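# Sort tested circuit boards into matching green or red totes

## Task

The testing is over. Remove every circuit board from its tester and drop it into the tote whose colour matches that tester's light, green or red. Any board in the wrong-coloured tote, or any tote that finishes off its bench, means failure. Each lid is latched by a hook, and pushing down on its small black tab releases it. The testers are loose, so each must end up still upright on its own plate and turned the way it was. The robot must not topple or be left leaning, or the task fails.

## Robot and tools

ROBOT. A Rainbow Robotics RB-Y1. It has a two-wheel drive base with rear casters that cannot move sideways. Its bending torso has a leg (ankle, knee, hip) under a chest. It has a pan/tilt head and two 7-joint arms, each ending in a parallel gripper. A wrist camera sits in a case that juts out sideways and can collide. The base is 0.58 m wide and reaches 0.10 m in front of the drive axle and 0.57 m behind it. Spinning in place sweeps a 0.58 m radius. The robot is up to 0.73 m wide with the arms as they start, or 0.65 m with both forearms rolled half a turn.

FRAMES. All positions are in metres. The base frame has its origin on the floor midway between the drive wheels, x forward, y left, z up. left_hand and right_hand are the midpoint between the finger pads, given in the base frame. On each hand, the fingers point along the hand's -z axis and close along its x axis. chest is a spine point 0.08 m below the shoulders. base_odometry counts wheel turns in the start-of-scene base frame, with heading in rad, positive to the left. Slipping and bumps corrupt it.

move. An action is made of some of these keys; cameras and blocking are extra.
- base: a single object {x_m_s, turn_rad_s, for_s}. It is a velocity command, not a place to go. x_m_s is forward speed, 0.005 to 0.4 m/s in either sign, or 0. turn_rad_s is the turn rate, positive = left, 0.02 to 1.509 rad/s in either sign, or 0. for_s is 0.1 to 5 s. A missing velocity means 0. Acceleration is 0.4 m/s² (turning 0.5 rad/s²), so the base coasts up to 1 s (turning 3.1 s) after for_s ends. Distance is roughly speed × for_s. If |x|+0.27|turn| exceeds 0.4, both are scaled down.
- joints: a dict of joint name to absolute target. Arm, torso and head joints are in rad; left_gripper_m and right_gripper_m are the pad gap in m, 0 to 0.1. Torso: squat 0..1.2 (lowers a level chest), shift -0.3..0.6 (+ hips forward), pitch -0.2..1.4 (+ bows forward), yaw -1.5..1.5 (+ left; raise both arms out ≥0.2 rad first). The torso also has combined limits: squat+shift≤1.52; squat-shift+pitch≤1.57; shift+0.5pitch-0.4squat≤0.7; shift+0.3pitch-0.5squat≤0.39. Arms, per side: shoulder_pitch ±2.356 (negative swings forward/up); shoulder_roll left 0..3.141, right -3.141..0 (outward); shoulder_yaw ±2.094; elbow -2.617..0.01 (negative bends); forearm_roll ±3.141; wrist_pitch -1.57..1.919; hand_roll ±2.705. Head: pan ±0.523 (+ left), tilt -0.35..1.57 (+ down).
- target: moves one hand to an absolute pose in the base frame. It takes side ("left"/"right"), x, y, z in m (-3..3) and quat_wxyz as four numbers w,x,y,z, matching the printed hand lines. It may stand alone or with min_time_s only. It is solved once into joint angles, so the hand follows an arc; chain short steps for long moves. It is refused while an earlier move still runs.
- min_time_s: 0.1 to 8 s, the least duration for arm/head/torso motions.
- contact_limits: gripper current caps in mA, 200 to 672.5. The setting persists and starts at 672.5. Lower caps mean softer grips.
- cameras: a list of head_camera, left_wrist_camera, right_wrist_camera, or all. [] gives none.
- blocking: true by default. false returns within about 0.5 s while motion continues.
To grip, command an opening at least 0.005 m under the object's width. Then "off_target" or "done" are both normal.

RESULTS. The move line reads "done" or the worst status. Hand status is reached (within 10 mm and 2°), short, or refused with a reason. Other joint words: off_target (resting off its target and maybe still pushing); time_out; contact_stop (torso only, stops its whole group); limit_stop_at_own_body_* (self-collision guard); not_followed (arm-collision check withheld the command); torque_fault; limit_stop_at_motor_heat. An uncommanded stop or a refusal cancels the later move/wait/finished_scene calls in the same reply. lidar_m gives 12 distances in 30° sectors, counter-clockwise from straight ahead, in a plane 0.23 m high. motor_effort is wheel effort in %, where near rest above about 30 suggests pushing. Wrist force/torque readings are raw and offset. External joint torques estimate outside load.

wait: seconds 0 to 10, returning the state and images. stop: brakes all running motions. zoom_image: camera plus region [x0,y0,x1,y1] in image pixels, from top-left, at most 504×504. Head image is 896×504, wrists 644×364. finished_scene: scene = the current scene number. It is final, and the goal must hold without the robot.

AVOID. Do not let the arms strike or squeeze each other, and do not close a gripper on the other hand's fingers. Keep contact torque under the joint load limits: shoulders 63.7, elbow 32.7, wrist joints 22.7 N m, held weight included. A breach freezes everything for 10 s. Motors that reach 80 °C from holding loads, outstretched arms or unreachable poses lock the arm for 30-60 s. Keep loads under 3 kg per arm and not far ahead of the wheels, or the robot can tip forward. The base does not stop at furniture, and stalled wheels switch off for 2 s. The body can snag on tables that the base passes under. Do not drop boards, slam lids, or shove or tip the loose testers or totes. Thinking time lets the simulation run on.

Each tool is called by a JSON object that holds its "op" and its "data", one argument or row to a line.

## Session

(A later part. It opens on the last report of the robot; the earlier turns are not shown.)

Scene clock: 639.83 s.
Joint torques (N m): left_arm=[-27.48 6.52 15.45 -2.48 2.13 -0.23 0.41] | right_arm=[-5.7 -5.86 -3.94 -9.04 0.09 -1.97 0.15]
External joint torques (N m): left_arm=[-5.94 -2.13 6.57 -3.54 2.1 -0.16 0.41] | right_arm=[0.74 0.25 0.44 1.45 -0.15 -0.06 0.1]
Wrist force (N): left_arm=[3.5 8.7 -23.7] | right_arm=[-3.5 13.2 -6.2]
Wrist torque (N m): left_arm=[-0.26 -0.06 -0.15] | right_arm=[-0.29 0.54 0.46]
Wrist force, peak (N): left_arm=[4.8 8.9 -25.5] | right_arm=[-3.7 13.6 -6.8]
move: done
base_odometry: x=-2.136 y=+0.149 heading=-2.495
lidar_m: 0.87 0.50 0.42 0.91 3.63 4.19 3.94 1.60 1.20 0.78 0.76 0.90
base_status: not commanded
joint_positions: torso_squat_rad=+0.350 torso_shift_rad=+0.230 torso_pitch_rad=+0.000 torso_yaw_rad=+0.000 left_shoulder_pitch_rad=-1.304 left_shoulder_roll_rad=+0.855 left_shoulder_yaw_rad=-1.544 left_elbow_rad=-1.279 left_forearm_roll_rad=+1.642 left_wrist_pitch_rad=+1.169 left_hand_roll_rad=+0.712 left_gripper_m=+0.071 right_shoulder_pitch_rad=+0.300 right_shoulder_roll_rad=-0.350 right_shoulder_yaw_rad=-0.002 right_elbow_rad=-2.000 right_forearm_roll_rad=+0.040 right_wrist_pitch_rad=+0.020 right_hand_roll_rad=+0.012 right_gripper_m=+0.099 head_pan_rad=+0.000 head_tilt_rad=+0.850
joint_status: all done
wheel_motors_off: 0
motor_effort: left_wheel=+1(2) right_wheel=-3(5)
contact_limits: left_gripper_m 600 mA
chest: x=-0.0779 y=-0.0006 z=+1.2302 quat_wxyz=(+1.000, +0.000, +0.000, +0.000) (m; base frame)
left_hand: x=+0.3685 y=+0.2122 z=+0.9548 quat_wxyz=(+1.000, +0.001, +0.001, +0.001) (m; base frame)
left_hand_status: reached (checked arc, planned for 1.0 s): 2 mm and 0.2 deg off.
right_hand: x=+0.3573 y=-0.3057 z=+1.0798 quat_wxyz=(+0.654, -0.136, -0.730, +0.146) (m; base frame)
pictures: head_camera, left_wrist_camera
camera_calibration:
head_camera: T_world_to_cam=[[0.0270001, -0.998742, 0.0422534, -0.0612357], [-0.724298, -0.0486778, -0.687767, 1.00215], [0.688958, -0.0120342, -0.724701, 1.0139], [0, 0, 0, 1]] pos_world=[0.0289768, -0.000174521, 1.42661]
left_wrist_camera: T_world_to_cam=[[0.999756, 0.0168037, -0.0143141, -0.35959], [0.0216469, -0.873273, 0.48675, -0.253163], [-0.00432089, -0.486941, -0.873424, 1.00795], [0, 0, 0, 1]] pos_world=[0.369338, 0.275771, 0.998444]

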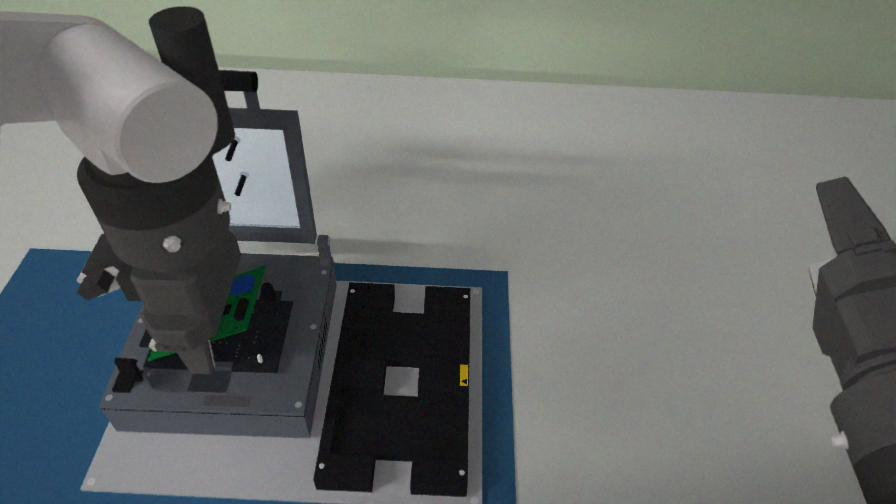

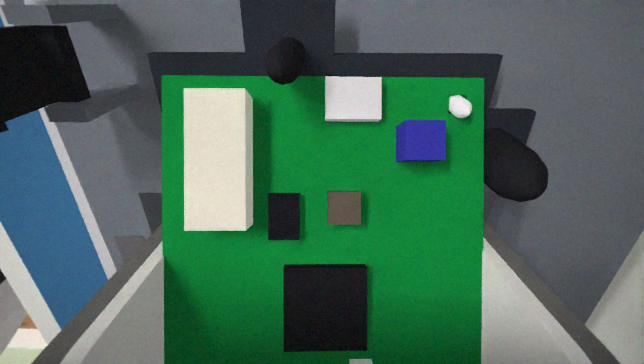

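{"op": "move", "data": {
  "target": {"side":"left","x":0.369,"y":0.2115,"z":0.94,"quat_wxyz":[1,0,0,0]},
  "min_time_s": 2,
  "cameras": []
}}

{"op": "move", "data": {
  "target": {"side":"left","x":0.369,"y":0.2115,"z":0.927,"quat_wxyz":[1,0,0,0]},
  "min_time_s": 2,
  "cameras": ["left_wrist_camera","head_camera"]
}}

Scene clock: 654.60 s.
Joint torques (N m): left_arm=[-16.34 8.33 5.31 3.53 -0.86 -0.17 -0.3] | right_arm=[-6.06 -5.85 -3.97 -9.04 0.07 -1.89 0.07]
External joint torques (N m): left_arm=[5.22 -0.33 -3.41 2.53 -0.88 -0.1 -0.3] | right_arm=[0.39 0.25 0.41 1.45 -0.17 0.01 0.02]
Wrist force (N): left_arm=[-4.5 -5.7 -3.7] | right_arm=[-3.6 13.5 -6.6]
Wrist torque (N m): left_arm=[0.28 -0.56 -0.22] | right_arm=[-0.28 0.55 0.46]
Wrist force, peak (N): left_arm=[4.0 8.8 -25.9] | right_arm=[-3.6 13.8 -6.4]
move: done
base_odometry: x=-2.136 y=+0.149 heading=-2.495
lidar_m: 0.86 0.51 0.42 0.92 3.64 4.19 3.94 1.59 1.20 0.77 0.77 0.90
base_status: not commanded
joint_positions: torso_squat_rad=+0.350 torso_shift_rad=+0.230 torso_pitch_rad=+0.000 torso_yaw_rad=+0.000 left_shoulder_pitch_rad=-1.282 left_shoulder_roll_rad=+0.832 left_shoulder_yaw_rad=-1.551 left_elbow_rad=-1.254 left_forearm_roll_rad=+1.630 left_wrist_pitch_rad=+1.142 left_hand_roll_rad=+0.705 left_gripper_m=+0.071 right_shoulder_pitch_rad=+0.300 right_shoulder_roll_rad=-0.350 right_shoulder_yaw_rad=-0.002 right_elbow_rad=-2.000 right_forearm_roll_rad=+0.040 right_wrist_pitch_rad=+0.020 right_hand_roll_rad=+0.012 right_gripper_m=+0.099 head_pan_rad=+0.000 head_tilt_rad=+0.850
joint_status: all done
wheel_motors_off: 0
motor_effort: left_wheel=+0(3) right_wheel=-3(5)
contact_limits: left_gripper_m 600 mA
chest: x=-0.0782 y=-0.0007 z=+1.2302 quat_wxyz=(+1.000, +0.000, +0.000, +0.000) (m; base frame)
left_hand: x=+0.3685 y=+0.2108 z=+0.9415 quat_wxyz=(+1.000, +0.000, -0.001, +0.000) (m; base frame)
left_hand_status: reached (checked arc, planned for 2.0 s): 2 mm and 0.1 deg off.
right_hand: x=+0.3570 y=-0.3059 z=+1.0800 quat_wxyz=(+0.653, -0.136, -0.730, +0.146) (m; base frame)
pictures: none
No camera images: "cameras" was empty.

Scene clock: 656.93 s.
Joint torques (N m): left_arm=[-12.38 8.26 1.67 5.03 -2.32 -0.81 -0.72] | right_arm=[-6 -5.79 -3.96 -9.05 0.13 -1.89 0.12]
External joint torques (N m): left_arm=[9.23 -0.42 -6.86 4.08 -2.34 -0.73 -0.72] | right_arm=[0.46 0.31 0.42 1.44 -0.11 0.02 0.07]
Wrist force (N): left_arm=[-11.0 -8.6 11.9] | right_arm=[-3.6 13.4 -6.2]
Wrist torque (N m): left_arm=[0.18 -0.51 0.24] | right_arm=[-0.27 0.53 0.48]
Wrist force, peak (N): left_arm=[-10.8 -8.6 13.6] | right_arm=[-3.4 13.6 -6.6]
move: done
base_odometry: x=-2.136 y=+0.149 heading=-2.495
lidar_m: 0.87 0.51 0.42 0.92 3.64 4.19 3.94 1.59 1.19 0.77 0.77 0.90
base_status: not commanded
joint_positions: torso_squat_rad=+0.350 torso_shift_rad=+0.230 torso_pitch_rad=-0.001 torso_yaw_rad=+0.000 left_shoulder_pitch_rad=-1.261 left_shoulder_roll_rad=+0.808 left_shoulder_yaw_rad=-1.557 left_elbow_rad=-1.221 left_forearm_roll_rad=+1.622 left_wrist_pitch_rad=+1.121 left_hand_roll_rad=+0.693 left_gripper_m=+0.071 right_shoulder_pitch_rad=+0.300 right_shoulder_roll_rad=-0.350 right_shoulder_yaw_rad=-0.002 right_elbow_rad=-2.000 right_forearm_roll_rad=+0.040 right_wrist_pitch_rad=+0.020 right_hand_roll_rad=+0.012 right_gripper_m=+0.099 head_pan_rad=+0.000 head_tilt_rad=+0.850
joint_status: all done
wheel_motors_off: 0
motor_effort: left_wheel=+0(2) right_wheel=-2(5)
contact_limits: left_gripper_m 600 mA
chest: x=-0.0785 y=-0.0009 z=+1.2302 quat_wxyz=(+1.000, +0.001, +0.000, +0.000) (m; base frame)
left_hand: x=+0.3689 y=+0.2103 z=+0.9291 quat_wxyz=(+1.000, -0.001, -0.002, -0.001) (m; base frame)
left_hand_status: reached (checked arc, planned for 2.0 s): 2 mm and 0.2 deg off.
right_hand: x=+0.3567 y=-0.3060 z=+1.0802 quat_wxyz=(+0.653, -0.136, -0.730, +0.146) (m; base frame)
pictures: head_camera, left_wrist_camera
camera_calibration:
head_camera: T_world_to_cam=[[0.0268681, -0.998765, 0.0417893, -0.0609505], [-0.72357, -0.048275, -0.688561, 1.00267], [0.689728, -0.0117372, -0.723973, 1.01353], [0, 0, 0, 1]] pos_world=[0.0280756, -0.000575498, 1.42671]
left_wrist_camera: T_world_to_cam=[[0.999856, 0.0141721, -0.00930788, -0.364559], [0.016915, -0.8716, 0.489926, -0.243826], [-0.00116948, -0.490013, -0.871714, 0.982411], [0, 0, 0, 1]] pos_world=[0.36978, 0.274041, 0.972445]

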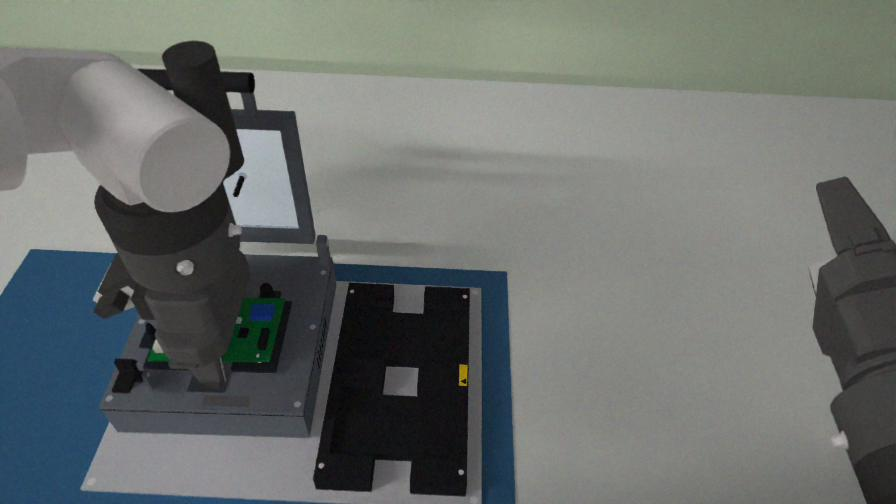

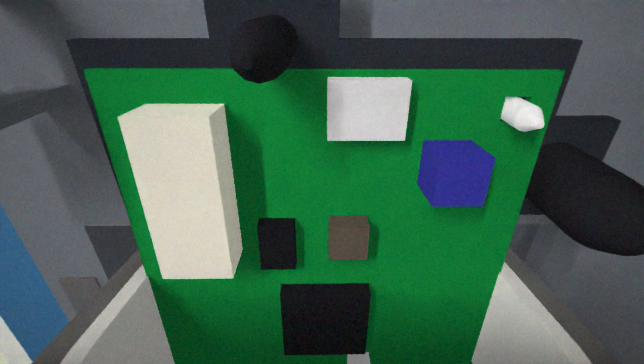

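{"op": "move", "data": {
  "joints": {"left_gripper_m":0.086},
  "cameras": []
}}

{"op": "move", "data": {
  "target": {"side":"left","x":0.37,"y":0.2135,"z":0.926,"quat_wxyz":[1,0,0,0]},
  "cameras": ["head_camera","left_wrist_camera"]
}}

Scene clock: 663.80 s.
Joint torques (N m): left_arm=[-19.26 8.43 7.31 1.9 0.06 -0.42 -0.22] | right_arm=[-6.09 -5.7 -4.19 -9.1 0.11 -1.9 0.06]
External joint torques (N m): left_arm=[2.33 -0.25 -1.2 0.95 0.04 -0.35 -0.22] | right_arm=[0.36 0.41 0.18 1.39 -0.13 0.01 0.01]
Wrist force (N): left_arm=[-1.0 -0.3 -9.3] | right_arm=[-3.4 13.1 -6.4]
Wrist torque (N m): left_arm=[-0.01 -0.34 -0.22] | right_arm=[-0.25 0.55 0.46]
Wrist force, peak (N): left_arm=[-10.7 -8.7 13.8] | right_arm=[-3.5 13.8 -6.2]
move: done
base_odometry: x=-2.136 y=+0.149 heading=-2.495
lidar_m: 0.86 0.51 0.42 0.91 3.64 4.19 3.94 1.60 1.19 0.77 0.77 0.90
base_status: not commanded
joint_positions: torso_squat_rad=+0.350 torso_shift_rad=+0.230 torso_pitch_rad=+0.000 torso_yaw_rad=+0.000 left_shoulder_pitch_rad=-1.260 left_shoulder_roll_rad=+0.808 left_shoulder_yaw_rad=-1.558 left_elbow_rad=-1.220 left_forearm_roll_rad=+1.622 left_wrist_pitch_rad=+1.121 left_hand_roll_rad=+0.693 left_gripper_m=+0.086 right_shoulder_pitch_rad=+0.300 right_shoulder_roll_rad=-0.350 right_shoulder_yaw_rad=-0.002 right_elbow_rad=-2.000 right_forearm_roll_rad=+0.040 right_wrist_pitch_rad=+0.020 right_hand_roll_rad=+0.012 right_gripper_m=+0.099 head_pan_rad=+0.000 head_tilt_rad=+0.850
joint_status: all done
wheel_motors_off: 0
motor_effort: left_wheel=+3(4) right_wheel=-1(4)
contact_limits: left_gripper_m 600 mA
chest: x=-0.0782 y=-0.0007 z=+1.2302 quat_wxyz=(+1.000, +0.000, +0.000, +0.000) (m; base frame)
left_hand: x=+0.3685 y=+0.2114 z=+0.9278 quat_wxyz=(+1.000, +0.000, +0.000, +0.000) (m; base frame)
right_hand: x=+0.3570 y=-0.3059 z=+1.0800 quat_wxyz=(+0.653, -0.136, -0.730, +0.146) (m; base frame)
pictures: none
No camera images: "cameras" was empty.

Scene clock: 664.37 s.
Joint torques (N m): left_arm=[-19.04 10.59 6.65 3.14 -1.3 1.06 -0.29] | right_arm=[-6.01 -5.99 -4 -9.06 0.08 -1.87 0.03]
External joint torques (N m): left_arm=[2.6 1.87 -1.81 2.18 -1.33 1.13 -0.29] | right_arm=[0.44 0.11 0.37 1.43 -0.16 0.04 -0.02]
Wrist force (N): left_arm=[-0.7 -9.2 -8.2] | right_arm=[-3.2 13.2 -6.2]
Wrist torque (N m): left_arm=[-0.11 -0.37 0.20] | right_arm=[-0.25 0.57 0.46]
Wrist force, peak (N): left_arm=[-4.2 -11.9 -9.2] | right_arm=[-3.3 13.9 -6.4]
move: done
base_odometry: x=-2.136 y=+0.149 heading=-2.495
lidar_m: 0.87 0.50 0.42 0.92 3.64 4.19 3.94 1.59 1.20 0.77 0.76 0.89
base_status: not commanded
joint_positions: torso_squat_rad=+0.350 torso_shift_rad=+0.230 torso_pitch_rad=+0.000 torso_yaw_rad=+0.000 left_shoulder_pitch_rad=-1.256 left_shoulder_roll_rad=+0.803 left_shoulder_yaw_rad=-1.557 left_elbow_rad=-1.204 left_forearm_roll_rad=+1.625 left_wrist_pitch_rad=+1.119 left_hand_roll_rad=+0.680 left_gripper_m=+0.086 right_shoulder_pitch_rad=+0.300 right_shoulder_roll_rad=-0.350 right_shoulder_yaw_rad=-0.002 right_elbow_rad=-2.000 right_forearm_roll_rad=+0.040 right_wrist_pitch_rad=+0.020 right_hand_roll_rad=+0.012 right_gripper_m=+0.099 head_pan_rad=+0.000 head_tilt_rad=+0.850
joint_status: all done
wheel_motors_off: 0
motor_effort: left_wheel=+5(5) right_wheel=-1(3)
contact_limits: left_gripper_m 600 mA
chest: x=-0.0782 y=-0.0008 z=+1.2302 quat_wxyz=(+1.000, +0.001, +0.000, +0.000) (m; base frame)
left_hand: x=+0.3700 y=+0.2126 z=+0.9263 quat_wxyz=(+1.000, -0.001, +0.000, +0.000) (m; base frame)
left_hand_status: reached (checked arc, planned for 0.1 s): 1 mm and 0.1 deg off.
right_hand: x=+0.3570 y=-0.3060 z=+1.0800 quat_wxyz=(+0.653, -0.136, -0.730, +0.146) (m; base frame)
pictures: head_camera, left_wrist_camera
camera_calibration:
head_camera: T_world_to_cam=[[0.0268957, -0.998759, 0.0419147, -0.0610392], [-0.723959, -0.0483748, -0.688145, 1.00238], [0.689318, -0.0118364, -0.724362, 1.01368], [0, 0, 0, 1]] pos_world=[0.0285763, -0.000475298, 1.42661]
left_wrist_camera: T_world_to_cam=[[0.999825, 0.0145308, -0.0117754, -0.363494], [0.0184352, -0.871835, 0.489453, -0.240505], [-0.00315402, -0.489585, -0.87195, 0.981944], [0, 0, 0, 1]] pos_world=[0.370962, 0.276346, 0.969642]

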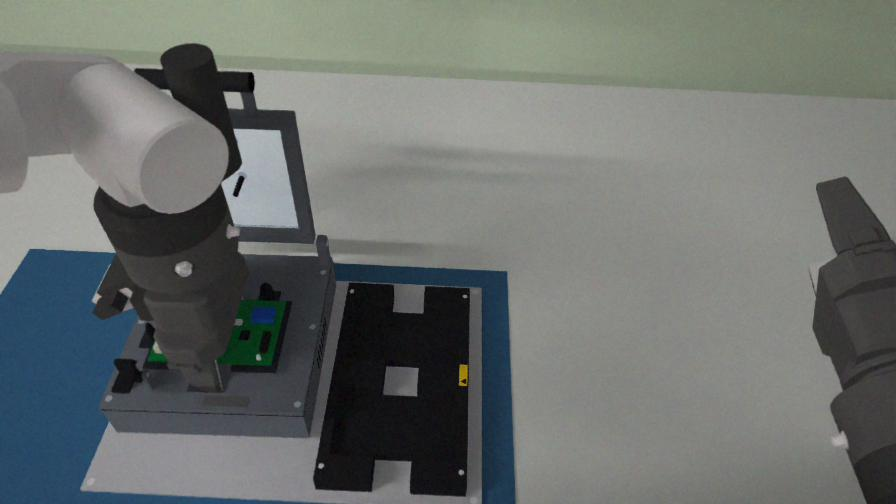

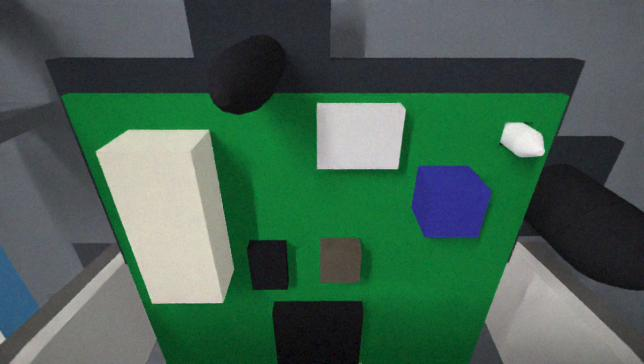

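{"op": "move", "data": {
  "joints": {"left_gripper_m":0.045},
  "contact_limits": {"left_gripper_m":672},
  "cameras": []
}}

{"op": "move", "data": {
  "target": {"side":"left","x":0.37,"y":0.213,"z":0.935,"quat_wxyz":[1,0,0,0]},
  "min_time_s": 2,
  "cameras": ["head_camera","left_wrist_camera"]
}}

{"op": "move", "data": {
  "target": {"side":"left","x":0.37,"y":0.213,"z":0.945,"quat_wxyz":[1,0,0,0]},
  "min_time_s": 2,
  "cameras": ["head_camera","left_wrist_camera"]
}}

Scene clock: 673.43 s.
Joint torques (N m): left_arm=[-20.55 11.44 6.82 4.26 -2.42 -0.61 -0.26] | right_arm=[-6.06 -5.61 -4.01 -9.1 0.12 -1.96 0]
External joint torques (N m): left_arm=[1.09 2.73 -1.63 3.29 -2.44 -0.54 -0.26] | right_arm=[0.4 0.49 0.36 1.39 -0.12 -0.05 -0.05]
Wrist force (N): left_arm=[-12.0 -8.3 -3.6] | right_arm=[-3.2 13.7 -6.4]
Wrist torque (N m): left_arm=[-0.07 -0.27 0.08] | right_arm=[-0.33 0.57 0.46]
Wrist force, peak (N): left_arm=[-15.8 -8.1 -1.1] | right_arm=[-3.4 13.7 -6.5]
move: off_target
base_odometry: x=-2.136 y=+0.149 heading=-2.495
lidar_m: 0.86 0.51 0.42 0.92 3.64 4.19 3.94 1.59 1.19 0.76 0.76 0.90
base_status: not commanded
joint_positions: torso_squat_rad=+0.350 torso_shift_rad=+0.230 torso_pitch_rad=+0.000 torso_yaw_rad=+0.000 left_shoulder_pitch_rad=-1.255 left_shoulder_roll_rad=+0.803 left_shoulder_yaw_rad=-1.557 left_elbow_rad=-1.204 left_forearm_roll_rad=+1.625 left_wrist_pitch_rad=+1.120 left_hand_roll_rad=+0.680 left_gripper_m=+0.071 right_shoulder_pitch_rad=+0.300 right_shoulder_roll_rad=-0.350 right_shoulder_yaw_rad=-0.002 right_elbow_rad=-2.000 right_forearm_roll_rad=+0.040 right_wrist_pitch_rad=+0.020 right_hand_roll_rad=+0.012 right_gripper_m=+0.099 head_pan_rad=+0.000 head_tilt_rad=+0.850
joint_status: left_gripper_m off_target (ended at +0.071, target +0.045)
wheel_motors_off: 0
motor_effort: left_wheel=+2(5) right_wheel=-2(3)
contact_limits: left_gripper_m 672 mA
chest: x=-0.0783 y=-0.0008 z=+1.2302 quat_wxyz=(+1.000, +0.001, +0.000, +0.000) (m; base frame)
left_hand: x=+0.3696 y=+0.2126 z=+0.9261 quat_wxyz=(+1.000, -0.001, +0.000, +0.000) (m; base frame)
right_hand: x=+0.3569 y=-0.3060 z=+1.0800 quat_wxyz=(+0.653, -0.136, -0.730, +0.146) (m; base frame)
pictures: none
No camera images: "cameras" was empty.

Scene clock: 675.77 s.
Joint torques (N m): left_arm=[-23.35 12.04 10.2 1.95 -0.59 0.03 0.47] | right_arm=[-5.93 -5.92 -3.96 -9.08 0.1 -1.91 0.15]
External joint torques (N m): left_arm=[-1.71 3.34 1.64 0.95 -0.61 0.1 0.47] | right_arm=[0.52 0.18 0.41 1.42 -0.13 0 0.1]
Wrist force (N): left_arm=[-5.5 -3.5 -10.7] | right_arm=[-3.3 13.6 -6.4]
Wrist torque (N m): left_arm=[-0.05 -0.35 -0.24] | right_arm=[-0.31 0.54 0.46]
Wrist force, peak (N): left_arm=[-6.7 -8.1 -16.7] | right_arm=[-3.6 13.8 -6.6]
move: done
base_odometry: x=-2.136 y=+0.149 heading=-2.495
lidar_m: 0.87 0.51 0.42 0.91 3.63 4.19 3.94 1.60 1.20 0.77 0.77 0.90
base_status: not commanded
joint_positions: torso_squat_rad=+0.350 torso_shift_rad=+0.230 torso_pitch_rad=+0.000 torso_yaw_rad=+0.000 left_shoulder_pitch_rad=-1.269 left_shoulder_roll_rad=+0.817 left_shoulder_yaw_rad=-1.553 left_elbow_rad=-1.223 left_forearm_roll_rad=+1.631 left_wrist_pitch_rad=+1.135 left_hand_roll_rad=+0.686 left_gripper_m=+0.071 right_shoulder_pitch_rad=+0.300 right_shoulder_roll_rad=-0.350 right_shoulder_yaw_rad=-0.002 right_elbow_rad=-2.000 right_forearm_roll_rad=+0.040 right_wrist_pitch_rad=+0.020 right_hand_roll_rad=+0.012 right_gripper_m=+0.099 head_pan_rad=+0.000 head_tilt_rad=+0.850
joint_status: all done
wheel_motors_off: 0
motor_effort: left_wheel=+1(5) right_wheel=-1(4)
contact_limits: left_gripper_m 672 mA
chest: x=-0.0782 y=-0.0008 z=+1.2302 quat_wxyz=(+1.000, +0.000, +0.000, +0.000) (m; base frame)
left_hand: x=+0.3696 y=+0.2126 z=+0.9343 quat_wxyz=(+1.000, +0.000, +0.001, +0.000) (m; base frame)
left_hand_status: reached (checked arc, planned for 2.0 s): 1 mm and 0.1 deg off.
right_hand: x=+0.3569 y=-0.3060 z=+1.0800 quat_wxyz=(+0.653, -0.136, -0.730, +0.146) (m; base frame)
pictures: head_camera, left_wrist_camera
camera_calibration:
head_camera: T_world_to_cam=[[0.0268957, -0.998759, 0.0419147, -0.0610392], [-0.723959, -0.0483748, -0.688145, 1.00238], [0.689318, -0.0118364, -0.724362, 1.01368], [0, 0, 0, 1]] pos_world=[0.0285763, -0.000475298, 1.42661]
left_wrist_camera: T_world_to_cam=[[0.9998, 0.0144207, -0.0138596, -0.361005], [0.0193545, -0.872317, 0.488558, -0.243877], [-0.00504459, -0.488728, -0.872421, 0.989884], [0, 0, 0, 1]] pos_world=[0.370647, 0.276252, 0.97774]

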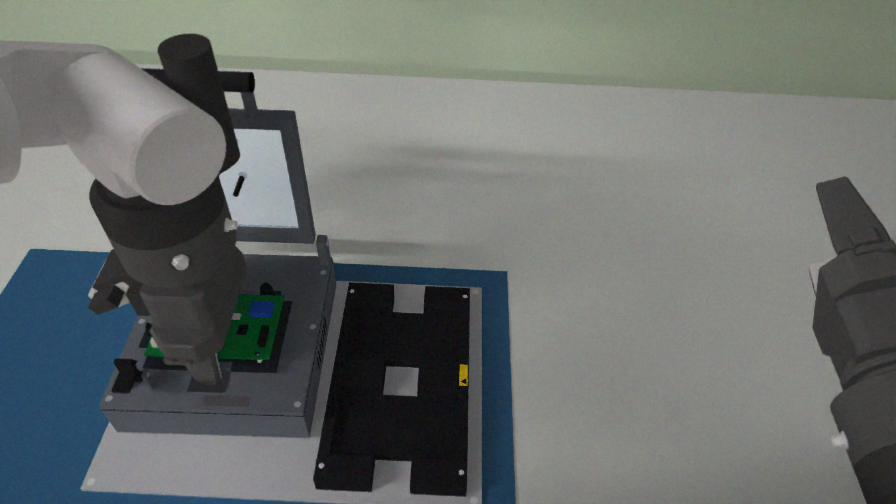

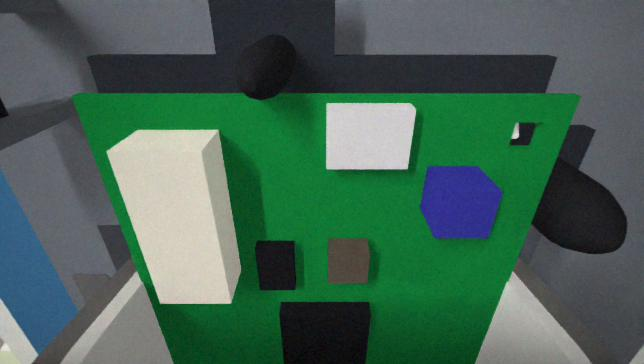

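Scene clock: 678.10 s.
Joint torques (N m): left_arm=[-21.71 9.72 10.08 0.13 0.45 0.31 0.49] | right_arm=[-6.14 -5.71 -4.13 -9.12 0.09 -1.92 0.13]
External joint torques (N m): left_arm=[-0.09 1.02 1.37 -0.91 0.43 0.37 0.49] | right_arm=[0.31 0.39 0.25 1.37 -0.15 -0.01 0.07]
Wrist force (N): left_arm=[-1.5 -0.3 -9.4] | right_arm=[-3.3 13.4 -6.4]
Wrist torque (N m): left_arm=[-0.01 -0.38 -0.21] | right_arm=[-0.29 0.56 0.48]
Wrist force, peak (N): left_arm=[-5.3 -3.6 -12.7] | right_arm=[-3.7 13.8 -6.4]
move: done
base_odometry: x=-2.136 y=+0.149 heading=-2.495
lidar_m: 0.87 0.50 0.42 0.90 3.64 4.20 3.93 1.59 1.19 0.77 0.77 0.90
base_status: not commanded
joint_positions: torso_squat_rad=+0.350 torso_shift_rad=+0.230 torso_pitch_rad=+0.000 torso_yaw_rad=+0.000 left_shoulder_pitch_rad=-1.286 left_shoulder_roll_rad=+0.835 left_shoulder_yaw_rad=-1.548 left_elbow_rad=-1.246 left_forearm_roll_rad=+1.637 left_wrist_pitch_rad=+1.151 left_hand_roll_rad=+0.694 left_gripper_m=+0.071 right_shoulder_pitch_rad=+0.300 right_shoulder_roll_rad=-0.350 right_shoulder_yaw_rad=-0.002 right_elbow_rad=-2.000 right_forearm_roll_rad=+0.040 right_wrist_pitch_rad=+0.020 right_hand_roll_rad=+0.012 right_gripper_m=+0.099 head_pan_rad=+0.000 head_tilt_rad=+0.850
joint_status: all done
wheel_motors_off: 0
motor_effort: left_wheel=+3(5) right_wheel=-1(3)
contact_limits: left_gripper_m 672 mA
chest: x=-0.0782 y=-0.0008 z=+1.2302 quat_wxyz=(+1.000, +0.000, +0.000, +0.000) (m; base frame)
left_hand: x=+0.3700 y=+0.2130 z=+0.9445 quat_wxyz=(+1.000, +0.000, +0.000, +0.000) (m; base frame)
left_hand_status: reached (checked arc, planned for 2.0 s): 0 mm and 0.0 deg off.
right_hand: x=+0.3569 y=-0.3059 z=+1.0800 quat_wxyz=(+0.653, -0.136, -0.730, +0.146) (m; base frame)
pictures: head_camera, left_wrist_camera
camera_calibration:
head_camera: T_world_to_cam=[[0.0268957, -0.998759, 0.0419147, -0.0610392], [-0.723959, -0.0483748, -0.688145, 1.00238], [0.689318, -0.0118364, -0.724362, 1.01368], [0, 0, 0, 1]] pos_world=[0.0285763, -0.000475298, 1.42661]
left_wrist_camera: T_world_to_cam=[[0.999804, 0.0150885, -0.0128494, -0.362358], [0.0194421, -0.872479, 0.488264, -0.248261], [-0.00384361, -0.488418, -0.872601, 0.998717], [0, 0, 0, 1]] pos_world=[0.370952, 0.276656, 0.988043]

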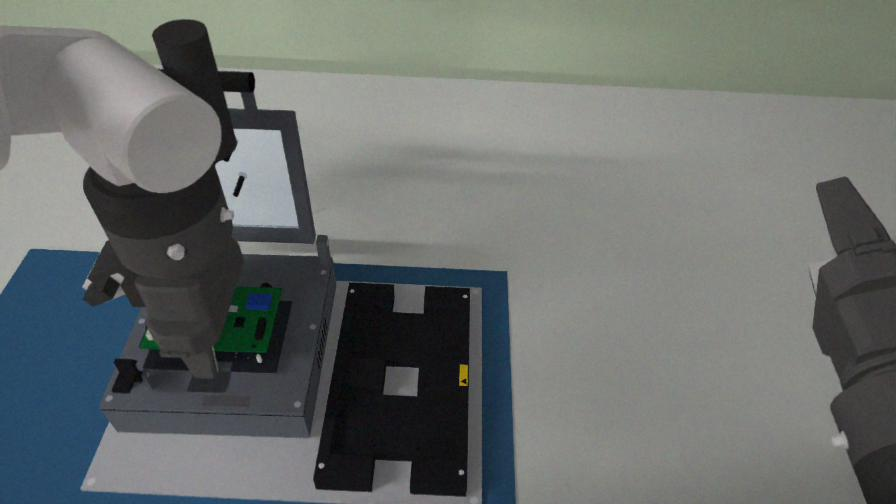

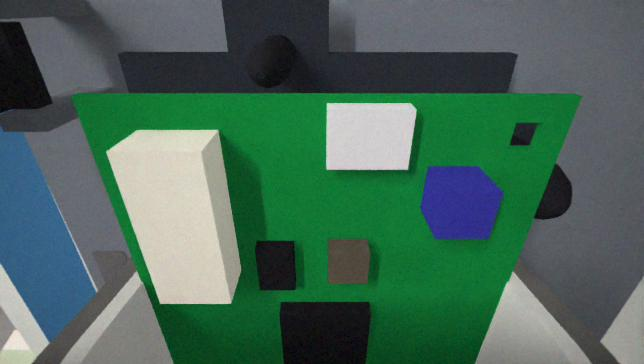

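Level and free. Lift out.

{"op": "move", "data": {
  "target": {"side":"left","x":0.37,"y":0.213,"z":0.97,"quat_wxyz":[1,0,0,0]},
  "min_time_s": 2,
  "cameras": []
}}

{"op": "move", "data": {
  "target": {"side":"left","x":0.35,"y":0.213,"z":1.04,"quat_wxyz":[1,0,0,0]},
  "min_time_s": 2,
  "cameras": []
}}

{"op": "move", "data": {
  "target": {"side":"left","x":0.33,"y":0.2,"z":1.15,"quat_wxyz":[1,0,0,0]},
  "min_time_s": 2,
  "cameras": ["head_camera","left_wrist_camera"]
}}

{"op": "move", "data": {
  "base": {"x_m_s":-0.2,"for_s":3.25},
  "joints": {"torso_shift_rad":0.05},
  "cameras": ["head_camera"]
}}

Scene clock: 687.83 s.
Joint torques (N m): left_arm=[-21.42 9.73 10.5 0.31 0.46 0.29 0.5] | right_arm=[-6.14 -5.99 -3.9 -9.08 0.17 -1.9 0.07]
External joint torques (N m): left_arm=[0.13 1.08 1.47 -0.85 0.44 0.35 0.5] | right_arm=[0.31 0.11 0.48 1.41 -0.07 0 0.02]
Wrist force (N): left_arm=[-1.5 -0.3 -9.6] | right_arm=[-3.5 13.0 -6.4]
Wrist torque (N m): left_arm=[-0.04 -0.37 -0.18] | right_arm=[-0.23 0.52 0.46]
Wrist force, peak (N): left_arm=[-1.5 -0.4 -10.1] | right_arm=[-3.3 13.7 -6.6]
move: done
base_odometry: x=-2.136 y=+0.149 heading=-2.495
lidar_m: 0.87 0.50 0.42 0.92 3.64 4.19 3.94 1.60 1.19 0.77 0.76 0.90
base_status: not commanded
joint_positions: torso_squat_rad=+0.350 torso_shift_rad=+0.230 torso_pitch_rad=+0.000 torso_yaw_rad=+0.000 left_shoulder_pitch_rad=-1.327 left_shoulder_roll_rad=+0.877 left_shoulder_yaw_rad=-1.534 left_elbow_rad=-1.297 left_forearm_roll_rad=+1.656 left_wrist_pitch_rad=+1.193 left_hand_roll_rad=+0.709 left_gripper_m=+0.071 right_shoulder_pitch_rad=+0.300 right_shoulder_roll_rad=-0.350 right_shoulder_yaw_rad=-0.002 right_elbow_rad=-2.000 right_forearm_roll_rad=+0.040 right_wrist_pitch_rad=+0.020 right_hand_roll_rad=+0.012 right_gripper_m=+0.099 head_pan_rad=+0.000 head_tilt_rad=+0.850
joint_status: all done
wheel_motors_off: 0
motor_effort: left_wheel=+2(4) right_wheel=-1(3)
contact_limits: left_gripper_m 672 mA
chest: x=-0.0782 y=-0.0008 z=+1.2302 quat_wxyz=(+1.000, +0.000, +0.000, +0.000) (m; base frame)
left_hand: x=+0.3699 y=+0.2130 z=+0.9698 quat_wxyz=(+1.000, +0.000, +0.000, +0.000) (m; base frame)
left_hand_status: reached (checked arc, planned for 2.0 s): 0 mm and 0.0 deg off.
right_hand: x=+0.3569 y=-0.3059 z=+1.0800 quat_wxyz=(+0.653, -0.136, -0.730, +0.146) (m; base frame)
pictures: none
No camera images: "cameras" was empty.

Scene clock: 690.17 s.
Joint torques (N m): left_arm=[-20.29 8.89 11.31 0.87 0.42 0.24 0.5] | right_arm=[-6.19 -5.81 -3.93 -9.14 0.1 -1.95 0.04]
External joint torques (N m): left_arm=[0.18 0.83 1.48 -0.61 0.39 0.31 0.5] | right_arm=[0.26 0.29 0.44 1.35 -0.14 -0.04 -0.01]
Wrist force (N): left_arm=[-1.7 -0.4 -9.9] | right_arm=[-3.5 13.1 -6.4]
Wrist torque (N m): left_arm=[0.02 -0.44 -0.21] | right_arm=[-0.23 0.54 0.46]
Wrist force, peak (N): left_arm=[-1.5 -0.3 -10.1] | right_arm=[-3.4 13.7 -6.6]
move: done
base_odometry: x=-2.136 y=+0.149 heading=-2.495
lidar_m: 0.86 0.51 0.42 0.92 3.63 4.20 3.94 1.59 1.20 0.76 0.76 0.90
base_status: not commanded
joint_positions: torso_squat_rad=+0.350 torso_shift_rad=+0.230 torso_pitch_rad=+0.000 torso_yaw_rad=+0.000 left_shoulder_pitch_rad=-1.435 left_shoulder_roll_rad=+1.023 left_shoulder_yaw_rad=-1.492 left_elbow_rad=-1.506 left_forearm_roll_rad=+1.709 left_wrist_pitch_rad=+1.304 left_hand_roll_rad=+0.794 left_gripper_m=+0.071 right_shoulder_pitch_rad=+0.300 right_shoulder_roll_rad=-0.350 right_shoulder_yaw_rad=-0.002 right_elbow_rad=-2.000 right_forearm_roll_rad=+0.040 right_wrist_pitch_rad=+0.020 right_hand_roll_rad=+0.012 right_gripper_m=+0.099 head_pan_rad=+0.000 head_tilt_rad=+0.850
joint_status: all done
wheel_motors_off: 0
motor_effort: left_wheel=+2(5) right_wheel=-1(3)
contact_limits: left_gripper_m 672 mA
chest: x=-0.0782 y=-0.0008 z=+1.2302 quat_wxyz=(+1.000, +0.000, +0.000, +0.000) (m; base frame)
left_hand: x=+0.3502 y=+0.2130 z=+1.0392 quat_wxyz=(+1.000, +0.000, +0.001, +0.000) (m; base frame)
left_hand_status: reached (checked arc, planned for 2.0 s): 1 mm and 0.1 deg off.
right_hand: x=+0.3569 y=-0.3059 z=+1.0800 quat_wxyz=(+0.653, -0.136, -0.730, +0.146) (m; base frame)
pictures: none
No camera images: "cameras" was empty.

Scene clock: 692.50 s.
Joint torques (N m): left_arm=[-18.95 7.71 11.06 1.74 0.32 0.26 0.46] | right_arm=[-6.08 -5.83 -4.01 -9.07 0.18 -1.93 0.09]
External joint torques (N m): left_arm=[0.37 0.92 1.09 -0.73 0.29 0.32 0.46] | right_arm=[0.37 0.28 0.37 1.42 -0.05 -0.02 0.04]
Wrist force (N): left_arm=[-1.6 -0.3 -9.8] | right_arm=[-3.5 13.2 -6.5]
Wrist torque (N m): left_arm=[-0.01 -0.43 -0.22] | right_arm=[-0.26 0.56 0.47]
Wrist force, peak (N): left_arm=[-1.4 -0.2 -10.2] | right_arm=[-3.5 13.5 -6.7]
move: done
base_odometry: x=-2.136 y=+0.149 heading=-2.495
lidar_m: 0.87 0.50 0.42 0.92 3.64 4.19 3.94 1.59 1.19 0.77 0.76 0.90
base_status: not commanded
joint_positions: torso_squat_rad=+0.350 torso_shift_rad=+0.230 torso_pitch_rad=+0.000 torso_yaw_rad=+0.000 left_shoulder_pitch_rad=-1.626 left_shoulder_roll_rad=+1.123 left_shoulder_yaw_rad=-1.397 left_elbow_rad=-1.604 left_forearm_roll_rad=+1.850 left_wrist_pitch_rad=+1.518 left_hand_roll_rad=+0.857 left_gripper_m=+0.071 right_shoulder_pitch_rad=+0.300 right_shoulder_roll_rad=-0.350 right_shoulder_yaw_rad=-0.002 right_elbow_rad=-2.000 right_forearm_roll_rad=+0.040 right_wrist_pitch_rad=+0.020 right_hand_roll_rad=+0.012 right_gripper_m=+0.099 head_pan_rad=+0.000 head_tilt_rad=+0.850
joint_status: all done
wheel_motors_off: 0
motor_effort: left_wheel=+4(5) right_wheel=-1(3)
contact_limits: left_gripper_m 672 mA
chest: x=-0.0782 y=-0.0008 z=+1.2302 quat_wxyz=(+1.000, +0.000, +0.000, +0.000) (m; base frame)
left_hand: x=+0.3300 y=+0.2000 z=+1.1498 quat_wxyz=(+1.000, +0.000, +0.000, +0.000) (m; base frame)
left_hand_status: reached (checked arc, planned for 2.0 s): 0 mm and 0.0 deg off.
right_hand: x=+0.3570 y=-0.3059 z=+1.0800 quat_wxyz=(+0.653, -0.136, -0.730, +0.146) (m; base frame)
pictures: head_camera, left_wrist_camera
camera_calibration:
head_camera: T_world_to_cam=[[0.0268957, -0.998759, 0.0419147, -0.0610392], [-0.723959, -0.0483748, -0.688145, 1.00238], [0.689318, -0.0118364, -0.724362, 1.01368], [0, 0, 0, 1]] pos_world=[0.0285763, -0.000475298, 1.42661]
left_wrist_camera: T_world_to_cam=[[0.999802, 0.0152705, -0.0127239, -0.319729], [0.0195401, -0.87241, 0.488385, -0.3593], [-0.00364257, -0.488537, -0.872536, 1.17111], [0, 0, 0, 1]] pos_world=[0.330953, 0.263556, 1.19324]

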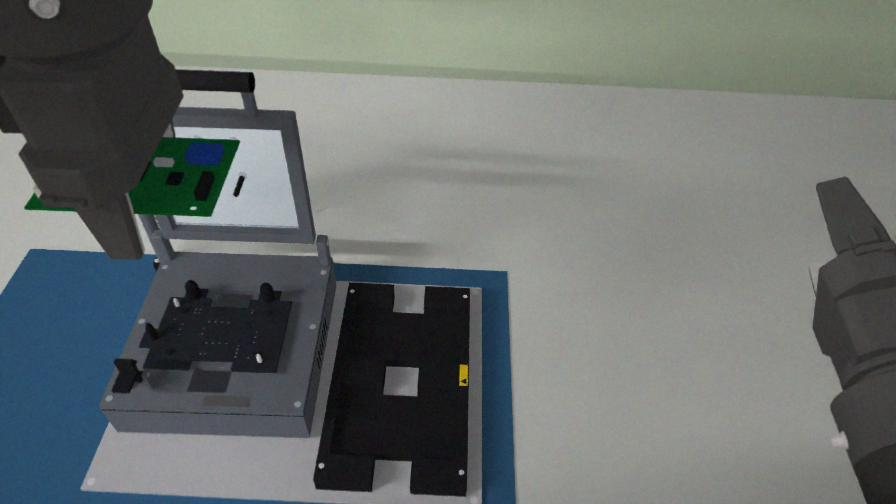

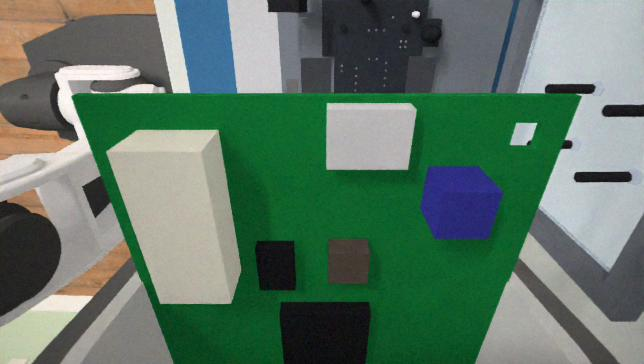

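Scene clock: 696.73 s.
Joint torques (N m): left_arm=[-18.55 7.35 10.8 2.05 0.3 0.15 0.4] | right_arm=[-5.87 -5.95 -3.89 -9.11 0.12 -1.93 0.17]
External joint torques (N m): left_arm=[0.77 0.56 0.83 -0.42 0.27 0.21 0.4] | right_arm=[0.59 0.15 0.48 1.38 -0.12 -0.02 0.12]
Wrist force (N): left_arm=[-1.6 -0.1 -9.4] | right_arm=[-3.6 13.3 -6.1]
Wrist torque (N m): left_arm=[-0.03 -0.40 -0.22] | right_arm=[-0.30 0.53 0.47]
Wrist force, peak (N): left_arm=[-0.8 -0.5 -10.0] | right_arm=[-3.3 13.6 -7.2]
move: done
base_odometry: x=-1.614 y=+0.543 heading=-2.495
lidar_m: 1.42 0.94 1.26 3.49 3.67 3.56 3.42 1.56 1.18 1.13 1.17 1.10
base_status: done (sent for 3.27 of 3.27 s)
joint_positions: torso_squat_rad=+0.350 torso_shift_rad=+0.050 torso_pitch_rad=+0.000 torso_yaw_rad=+0.000 left_shoulder_pitch_rad=-1.626 left_shoulder_roll_rad=+1.123 left_shoulder_yaw_rad=-1.397 left_elbow_rad=-1.604 left_forearm_roll_rad=+1.850 left_wrist_pitch_rad=+1.518 left_hand_roll_rad=+0.857 left_gripper_m=+0.071 right_shoulder_pitch_rad=+0.300 right_shoulder_roll_rad=-0.350 right_shoulder_yaw_rad=-0.002 right_elbow_rad=-2.000 right_forearm_roll_rad=+0.040 right_wrist_pitch_rad=+0.020 right_hand_roll_rad=+0.012 right_gripper_m=+0.099 head_pan_rad=+0.000 head_tilt_rad=+0.850
joint_status: all done
wheel_motors_off: 0
motor_effort: left_wheel=+5(31) right_wheel=-1(21)
contact_limits: left_gripper_m 672 mA
chest: x=-0.1952 y=-0.0008 z=+1.2467 quat_wxyz=(+1.000, +0.000, +0.000, +0.000) (m; base frame)
left_hand: x=+0.2130 y=+0.2000 z=+1.1663 quat_wxyz=(+1.000, +0.000, +0.000, +0.000) (m; base frame)
right_hand: x=+0.2400 y=-0.3059 z=+1.0965 quat_wxyz=(+0.653, -0.136, -0.730, +0.146) (m; base frame)
pictures: head_camera
camera_calibration:
head_camera: T_world_to_cam=[[0.0268957, -0.998759, 0.0419147, -0.058584], [-0.723959, -0.0483748, -0.688145, 0.929031], [0.689318, -0.0118364, -0.724362, 1.10628], [0, 0, 0, 1]] pos_world=[-0.0884237, -0.000475298, 1.44311]

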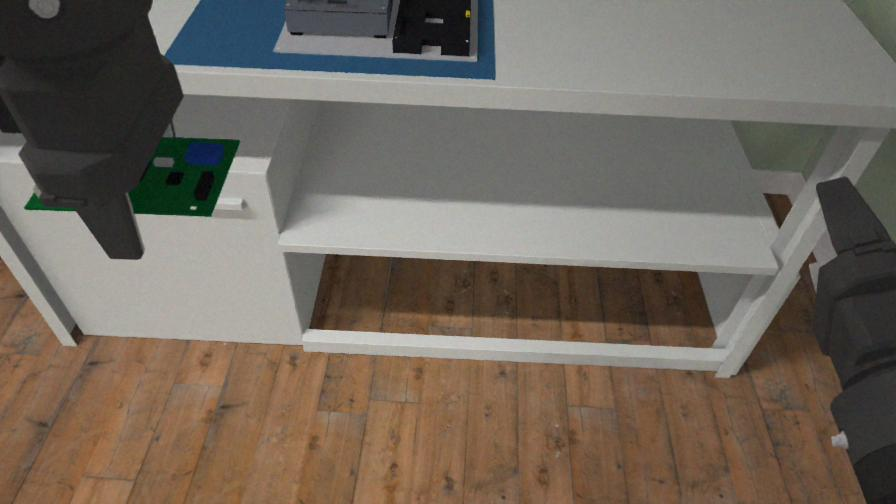

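{"op": "move", "data": {
  "base": {"turn_rad_s":0.5,"for_s":4.652},
  "cameras": ["head_camera"]
}}

{"op": "move", "data": {
  "base": {"x_m_s":0.35,"for_s":4.95},
  "cameras": []
}}

{"op": "move", "data": {
  "base": {"x_m_s":0.35,"for_s":4.6},
  "cameras": ["head_camera"]
}}

Scene clock: 710.27 s.
Joint torques (N m): left_arm=[-18.61 6.99 10.97 2.06 0.31 0.12 0.46] | right_arm=[-5.99 -5.69 -4.05 -9.16 0.16 -1.88 -0.01]
External joint torques (N m): left_arm=[0.71 0.19 1 -0.42 0.28 0.19 0.46] | right_arm=[0.46 0.41 0.33 1.33 -0.08 0.03 -0.06]
Wrist force (N): left_arm=[-1.7 -0.4 -9.5] | right_arm=[-3.5 13.3 -6.1]
Wrist torque (N m): left_arm=[0.00 -0.43 -0.23] | right_arm=[-0.28 0.51 0.48]
Wrist force, peak (N): left_arm=[-1.6 -0.5 -9.9] | right_arm=[-3.7 13.8 -6.4]
move: done
base_odometry: x=-1.614 y=+0.543 heading=-0.162
lidar_m: 3.98 3.57 2.23 1.28 1.11 1.11 1.13 1.48 0.98 1.03 2.68 3.50
base_status: done (sent for 4.67 of 4.67 s)
joint_positions: torso_squat_rad=+0.350 torso_shift_rad=+0.050 torso_pitch_rad=+0.000 torso_yaw_rad=+0.000 left_shoulder_pitch_rad=-1.626 left_shoulder_roll_rad=+1.123 left_shoulder_yaw_rad=-1.397 left_elbow_rad=-1.604 left_forearm_roll_rad=+1.850 left_wrist_pitch_rad=+1.518 left_hand_roll_rad=+0.857 left_gripper_m=+0.071 right_shoulder_pitch_rad=+0.300 right_shoulder_roll_rad=-0.350 right_shoulder_yaw_rad=-0.002 right_elbow_rad=-2.000 right_forearm_roll_rad=+0.040 right_wrist_pitch_rad=+0.020 right_hand_roll_rad=+0.012 right_gripper_m=+0.099 head_pan_rad=+0.000 head_tilt_rad=+0.850
joint_status: not commanded
wheel_motors_off: 0
motor_effort: left_wheel=+0(27) right_wheel=+3(27)
contact_limits: left_gripper_m 672 mA
chest: x=-0.1952 y=-0.0007 z=+1.2467 quat_wxyz=(+1.000, +0.000, +0.000, +0.000) (m; base frame)
left_hand: x=+0.2130 y=+0.2000 z=+1.1663 quat_wxyz=(+1.000, +0.000, +0.000, +0.000) (m; base frame)
right_hand: x=+0.2400 y=-0.3059 z=+1.0965 quat_wxyz=(+0.653, -0.136, -0.730, +0.146) (m; base frame)
pictures: head_camera
camera_calibration:
head_camera: T_world_to_cam=[[0.0269686, -0.998754, 0.0419829, -0.0585758], [-0.723956, -0.0484746, -0.688141, 0.92903], [0.689319, -0.0118356, -0.724361, 1.10628], [0, 0, 0, 1]] pos_world=[-0.0884238, -0.000374934, 1.44311]

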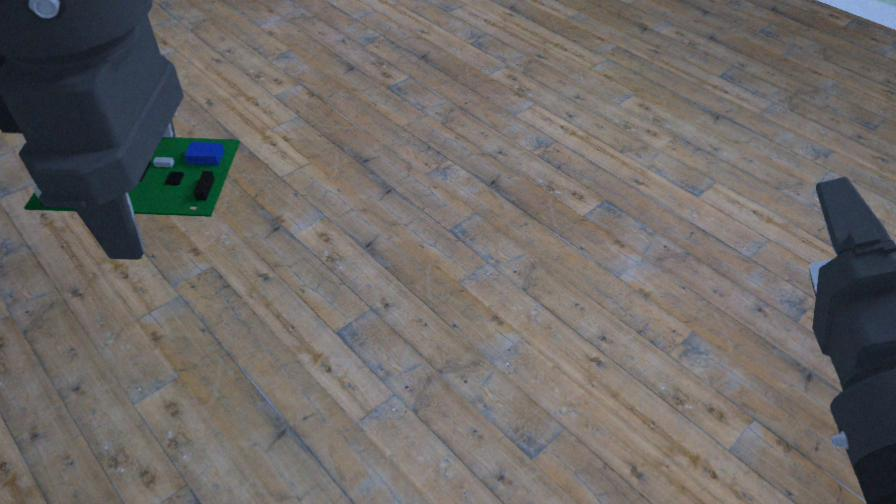

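Scene clock: 716.57 s.
Joint torques (N m): left_arm=[-18.64 7.15 10.61 2.22 0.28 0.12 0.4] | right_arm=[-5.95 -5.69 -3.82 -9.06 0.16 -1.87 0.11]
External joint torques (N m): left_arm=[0.68 0.35 0.64 -0.25 0.25 0.18 0.4] | right_arm=[0.51 0.41 0.56 1.43 -0.08 0.04 0.06]
Wrist force (N): left_arm=[-1.2 -0.5 -9.3] | right_arm=[-3.4 13.5 -6.4]
Wrist torque (N m): left_arm=[0.01 -0.37 -0.22] | right_arm=[-0.29 0.55 0.47]
Wrist force, peak (N): left_arm=[-1.7 -0.1 -10.0] | right_arm=[-3.6 13.7 -6.7]
move: done
base_odometry: x=+0.102 y=+0.264 heading=-0.161
lidar_m: 2.65 2.20 2.19 2.56 2.33 2.33 2.72 2.09 2.15 2.54 2.28 2.28
base_status: done (sent for 4.97 of 4.97 s)
joint_positions: torso_squat_rad=+0.350 torso_shift_rad=+0.050 torso_pitch_rad=+0.000 torso_yaw_rad=+0.000 left_shoulder_pitch_rad=-1.626 left_shoulder_roll_rad=+1.123 left_shoulder_yaw_rad=-1.397 left_elbow_rad=-1.604 left_forearm_roll_rad=+1.850 left_wrist_pitch_rad=+1.518 left_hand_roll_rad=+0.857 left_gripper_m=+0.071 right_shoulder_pitch_rad=+0.300 right_shoulder_roll_rad=-0.350 right_shoulder_yaw_rad=-0.002 right_elbow_rad=-2.000 right_forearm_roll_rad=+0.040 right_wrist_pitch_rad=+0.020 right_hand_roll_rad=+0.012 right_gripper_m=+0.099 head_pan_rad=+0.000 head_tilt_rad=+0.850
joint_status: not commanded
wheel_motors_off: 0
motor_effort: left_wheel=+1(28) right_wheel=-2(29)
contact_limits: left_gripper_m 672 mA
chest: x=-0.1951 y=-0.0007 z=+1.2467 quat_wxyz=(+1.000, +0.000, +0.000, +0.000) (m; base frame)
left_hand: x=+0.2131 y=+0.2000 z=+1.1663 quat_wxyz=(+1.000, +0.000, +0.000, +0.000) (m; base frame)
right_hand: x=+0.2400 y=-0.3059 z=+1.0964 quat_wxyz=(+0.653, -0.136, -0.730, +0.146) (m; base frame)
pictures: none
No camera images: "cameras" was empty.

Scene clock: 722.50 s.
Joint torques (N m): left_arm=[-18.3 7.21 10.52 2.11 0.25 0.23 0.42] | right_arm=[-6.07 -5.77 -4.21 -9.01 0.11 -1.96 -0.07]
External joint torques (N m): left_arm=[1.02 0.42 0.55 -0.36 0.22 0.29 0.42] | right_arm=[0.38 0.33 0.17 1.48 -0.12 -0.05 -0.12]
Wrist force (N): left_arm=[-1.5 -0.3 -9.4] | right_arm=[-3.4 13.4 -6.3]
Wrist torque (N m): left_arm=[0.01 -0.40 -0.22] | right_arm=[-0.29 0.53 0.46]
Wrist force, peak (N): left_arm=[-1.1 0.1 -10.1] | right_arm=[-3.6 13.7 -6.8]
move: done
base_odometry: x=+1.691 y=+0.006 heading=-0.161
lidar_m: 1.27 1.60 1.12 1.25 2.67 3.43 3.77 3.42 2.32 1.32 1.14 1.14
base_status: done (sent for 4.6 of 4.6 s)
joint_positions: torso_squat_rad=+0.350 torso_shift_rad=+0.050 torso_pitch_rad=+0.000 torso_yaw_rad=+0.000 left_shoulder_pitch_rad=-1.626 left_shoulder_roll_rad=+1.124 left_shoulder_yaw_rad=-1.397 left_elbow_rad=-1.604 left_forearm_roll_rad=+1.850 left_wrist_pitch_rad=+1.518 left_hand_roll_rad=+0.857 left_gripper_m=+0.071 right_shoulder_pitch_rad=+0.300 right_shoulder_roll_rad=-0.350 right_shoulder_yaw_rad=-0.002 right_elbow_rad=-2.000 right_forearm_roll_rad=+0.040 right_wrist_pitch_rad=+0.020 right_hand_roll_rad=+0.012 right_gripper_m=+0.099 head_pan_rad=+0.000 head_tilt_rad=+0.850
joint_status: not commanded
wheel_motors_off: 0
motor_effort: left_wheel=+1(27) right_wheel=-4(18)
contact_limits: left_gripper_m 672 mA
chest: x=-0.1951 y=-0.0007 z=+1.2467 quat_wxyz=(+1.000, +0.000, +0.000, +0.000) (m; base frame)
left_hand: x=+0.2131 y=+0.2000 z=+1.1663 quat_wxyz=(+1.000, +0.000, +0.000, +0.000) (m; base frame)
right_hand: x=+0.2400 y=-0.3059 z=+1.0964 quat_wxyz=(+0.653, -0.136, -0.730, +0.146) (m; base frame)
pictures: head_camera
camera_calibration:
head_camera: T_world_to_cam=[[0.026911, -0.998753, 0.042052, -0.0586834], [-0.724107, -0.0484779, -0.687982, 0.92886], [0.689163, -0.0119358, -0.724508, 1.10641], [0, 0, 0, 1]] pos_world=[-0.0883234, -0.000375087, 1.44311]

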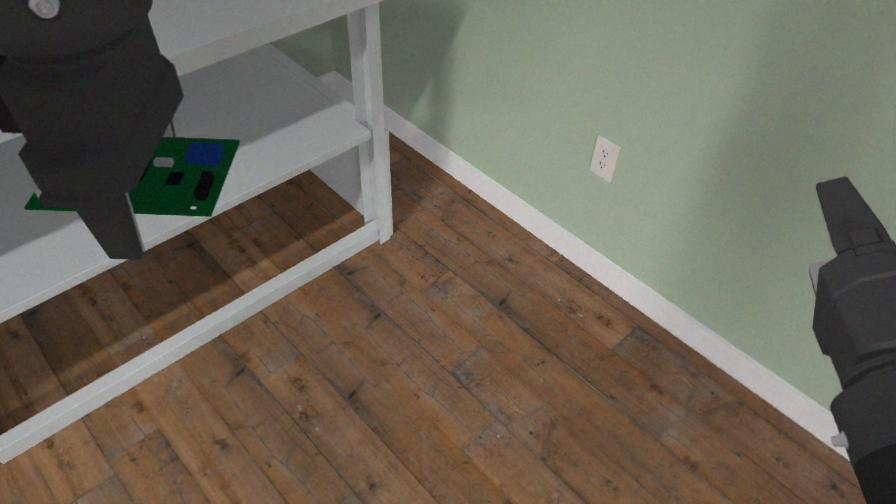

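{"op": "move", "data": {
  "base": {"x_m_s":0.2,"for_s":0.72},
  "cameras": []
}}

{"op": "move", "data": {
  "base": {"turn_rad_s":0.4,"for_s":1.87},
  "joints": {"head_tilt_rad":0.8},
  "cameras": ["head_camera"]
}}

Scene clock: 728.60 s.
Joint torques (N m): left_arm=[-18.4 7.01 10.67 2.14 0.28 0.15 0.44] | right_arm=[-5.9 -5.66 -3.97 -9.14 0.15 -1.9 0.09]
External joint torques (N m): left_arm=[0.93 0.21 0.7 -0.33 0.26 0.21 0.44] | right_arm=[0.55 0.45 0.41 1.35 -0.09 0.01 0.03]
Wrist force (N): left_arm=[-1.5 -0.4 -9.5] | right_arm=[-3.4 13.5 -6.1]
Wrist torque (N m): left_arm=[0.02 -0.40 -0.24] | right_arm=[-0.31 0.53 0.49]
Wrist force, peak (N): left_arm=[-1.7 -0.3 -9.8] | right_arm=[-3.5 13.8 -6.7]
move: done
base_odometry: x=+1.836 y=-0.018 heading=-0.161
lidar_m: 1.13 1.39 1.07 1.13 2.73 3.55 3.90 3.54 2.12 1.20 1.04 1.04
base_status: done (sent for 0.73 of 0.73 s)
joint_positions: torso_squat_rad=+0.350 torso_shift_rad=+0.050 torso_pitch_rad=+0.000 torso_yaw_rad=+0.000 left_shoulder_pitch_rad=-1.626 left_shoulder_roll_rad=+1.124 left_shoulder_yaw_rad=-1.397 left_elbow_rad=-1.604 left_forearm_roll_rad=+1.850 left_wrist_pitch_rad=+1.518 left_hand_roll_rad=+0.857 left_gripper_m=+0.071 right_shoulder_pitch_rad=+0.300 right_shoulder_roll_rad=-0.350 right_shoulder_yaw_rad=-0.002 right_elbow_rad=-2.000 right_forearm_roll_rad=+0.040 right_wrist_pitch_rad=+0.020 right_hand_roll_rad=+0.012 right_gripper_m=+0.099 head_pan_rad=+0.000 head_tilt_rad=+0.850
joint_status: not commanded
wheel_motors_off: 0
motor_effort: left_wheel=+1(24) right_wheel=-4(20)
contact_limits: left_gripper_m 672 mA
chest: x=-0.1951 y=-0.0007 z=+1.2467 quat_wxyz=(+1.000, +0.000, +0.000, +0.000) (m; base frame)
left_hand: x=+0.2131 y=+0.2000 z=+1.1663 quat_wxyz=(+1.000, +0.000, +0.000, +0.000) (m; base frame)
right_hand: x=+0.2400 y=-0.3059 z=+1.0964 quat_wxyz=(+0.653, -0.136, -0.730, +0.146) (m; base frame)
pictures: none
No camera images: "cameras" was empty.

Scene clock: 731.57 s.
Joint torques (N m): left_arm=[-18.34 7.23 10.75 2.21 0.28 0.2 0.43] | right_arm=[-5.67 -5.7 -4.02 -9.14 0.1 -2.03 0.12]
External joint torques (N m): left_arm=[0.98 0.43 0.78 -0.26 0.26 0.26 0.43] | right_arm=[0.78 0.41 0.36 1.35 -0.14 -0.12 0.07]
Wrist force (N): left_arm=[-1.7 -0.3 -9.5] | right_arm=[-3.6 13.4 -6.2]
Wrist torque (N m): left_arm=[0.00 -0.43 -0.23] | right_arm=[-0.32 0.52 0.50]
Wrist force, peak (N): left_arm=[-1.4 -0.2 -9.8] | right_arm=[-3.3 13.6 -6.7]
move: done
base_odometry: x=+1.836 y=-0.018 heading=+0.586
lidar_m: 1.61 1.07 1.34 3.21 3.67 3.52 3.40 1.57 1.13 1.06 1.07 1.14
base_status: done (sent for 1.87 of 1.87 s)
joint_positions: torso_squat_rad=+0.350 torso_shift_rad=+0.050 torso_pitch_rad=+0.000 torso_yaw_rad=+0.000 left_shoulder_pitch_rad=-1.626 left_shoulder_roll_rad=+1.124 left_shoulder_yaw_rad=-1.397 left_elbow_rad=-1.604 left_forearm_roll_rad=+1.850 left_wrist_pitch_rad=+1.518 left_hand_roll_rad=+0.857 left_gripper_m=+0.071 right_shoulder_pitch_rad=+0.300 right_shoulder_roll_rad=-0.350 right_shoulder_yaw_rad=-0.002 right_elbow_rad=-2.000 right_forearm_roll_rad=+0.040 right_wrist_pitch_rad=+0.020 right_hand_roll_rad=+0.012 right_gripper_m=+0.099 head_pan_rad=+0.000 head_tilt_rad=+0.800
joint_status: all done
wheel_motors_off: 0
motor_effort: left_wheel=+0(29) right_wheel=+2(26)
contact_limits: left_gripper_m 672 mA
chest: x=-0.1951 y=-0.0007 z=+1.2467 quat_wxyz=(+1.000, +0.000, +0.000, +0.000) (m; base frame)
left_hand: x=+0.2131 y=+0.2000 z=+1.1663 quat_wxyz=(+1.000, +0.000, +0.000, +0.000) (m; base frame)
right_hand: x=+0.2400 y=-0.3059 z=+1.0964 quat_wxyz=(+0.653, -0.136, -0.730, +0.146) (m; base frame)
pictures: head_camera
camera_calibration:
head_camera: T_world_to_cam=[[0.0247084, -0.998758, 0.0432698, -0.0608219], [-0.688871, -0.0483767, -0.723268, 0.986015], [0.724463, -0.0119364, -0.68921, 1.06152], [0, 0, 0, 1]] pos_world=[-0.0882934, -0.000375457, 1.4474]

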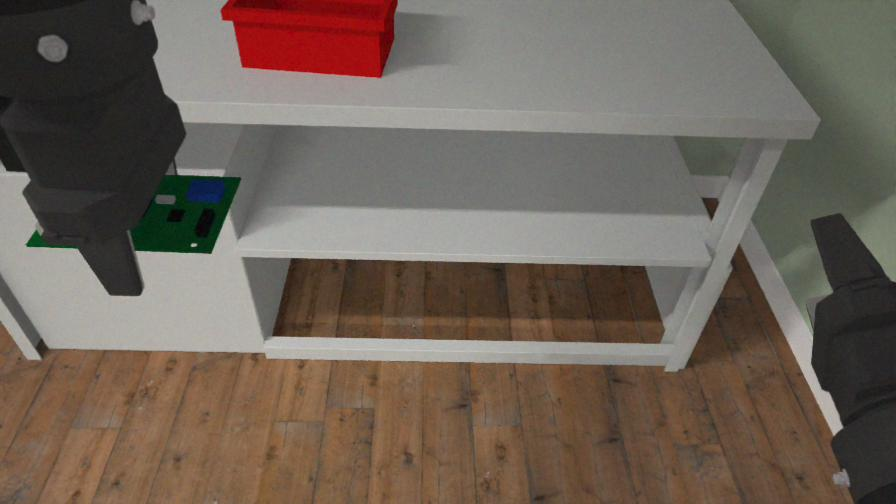

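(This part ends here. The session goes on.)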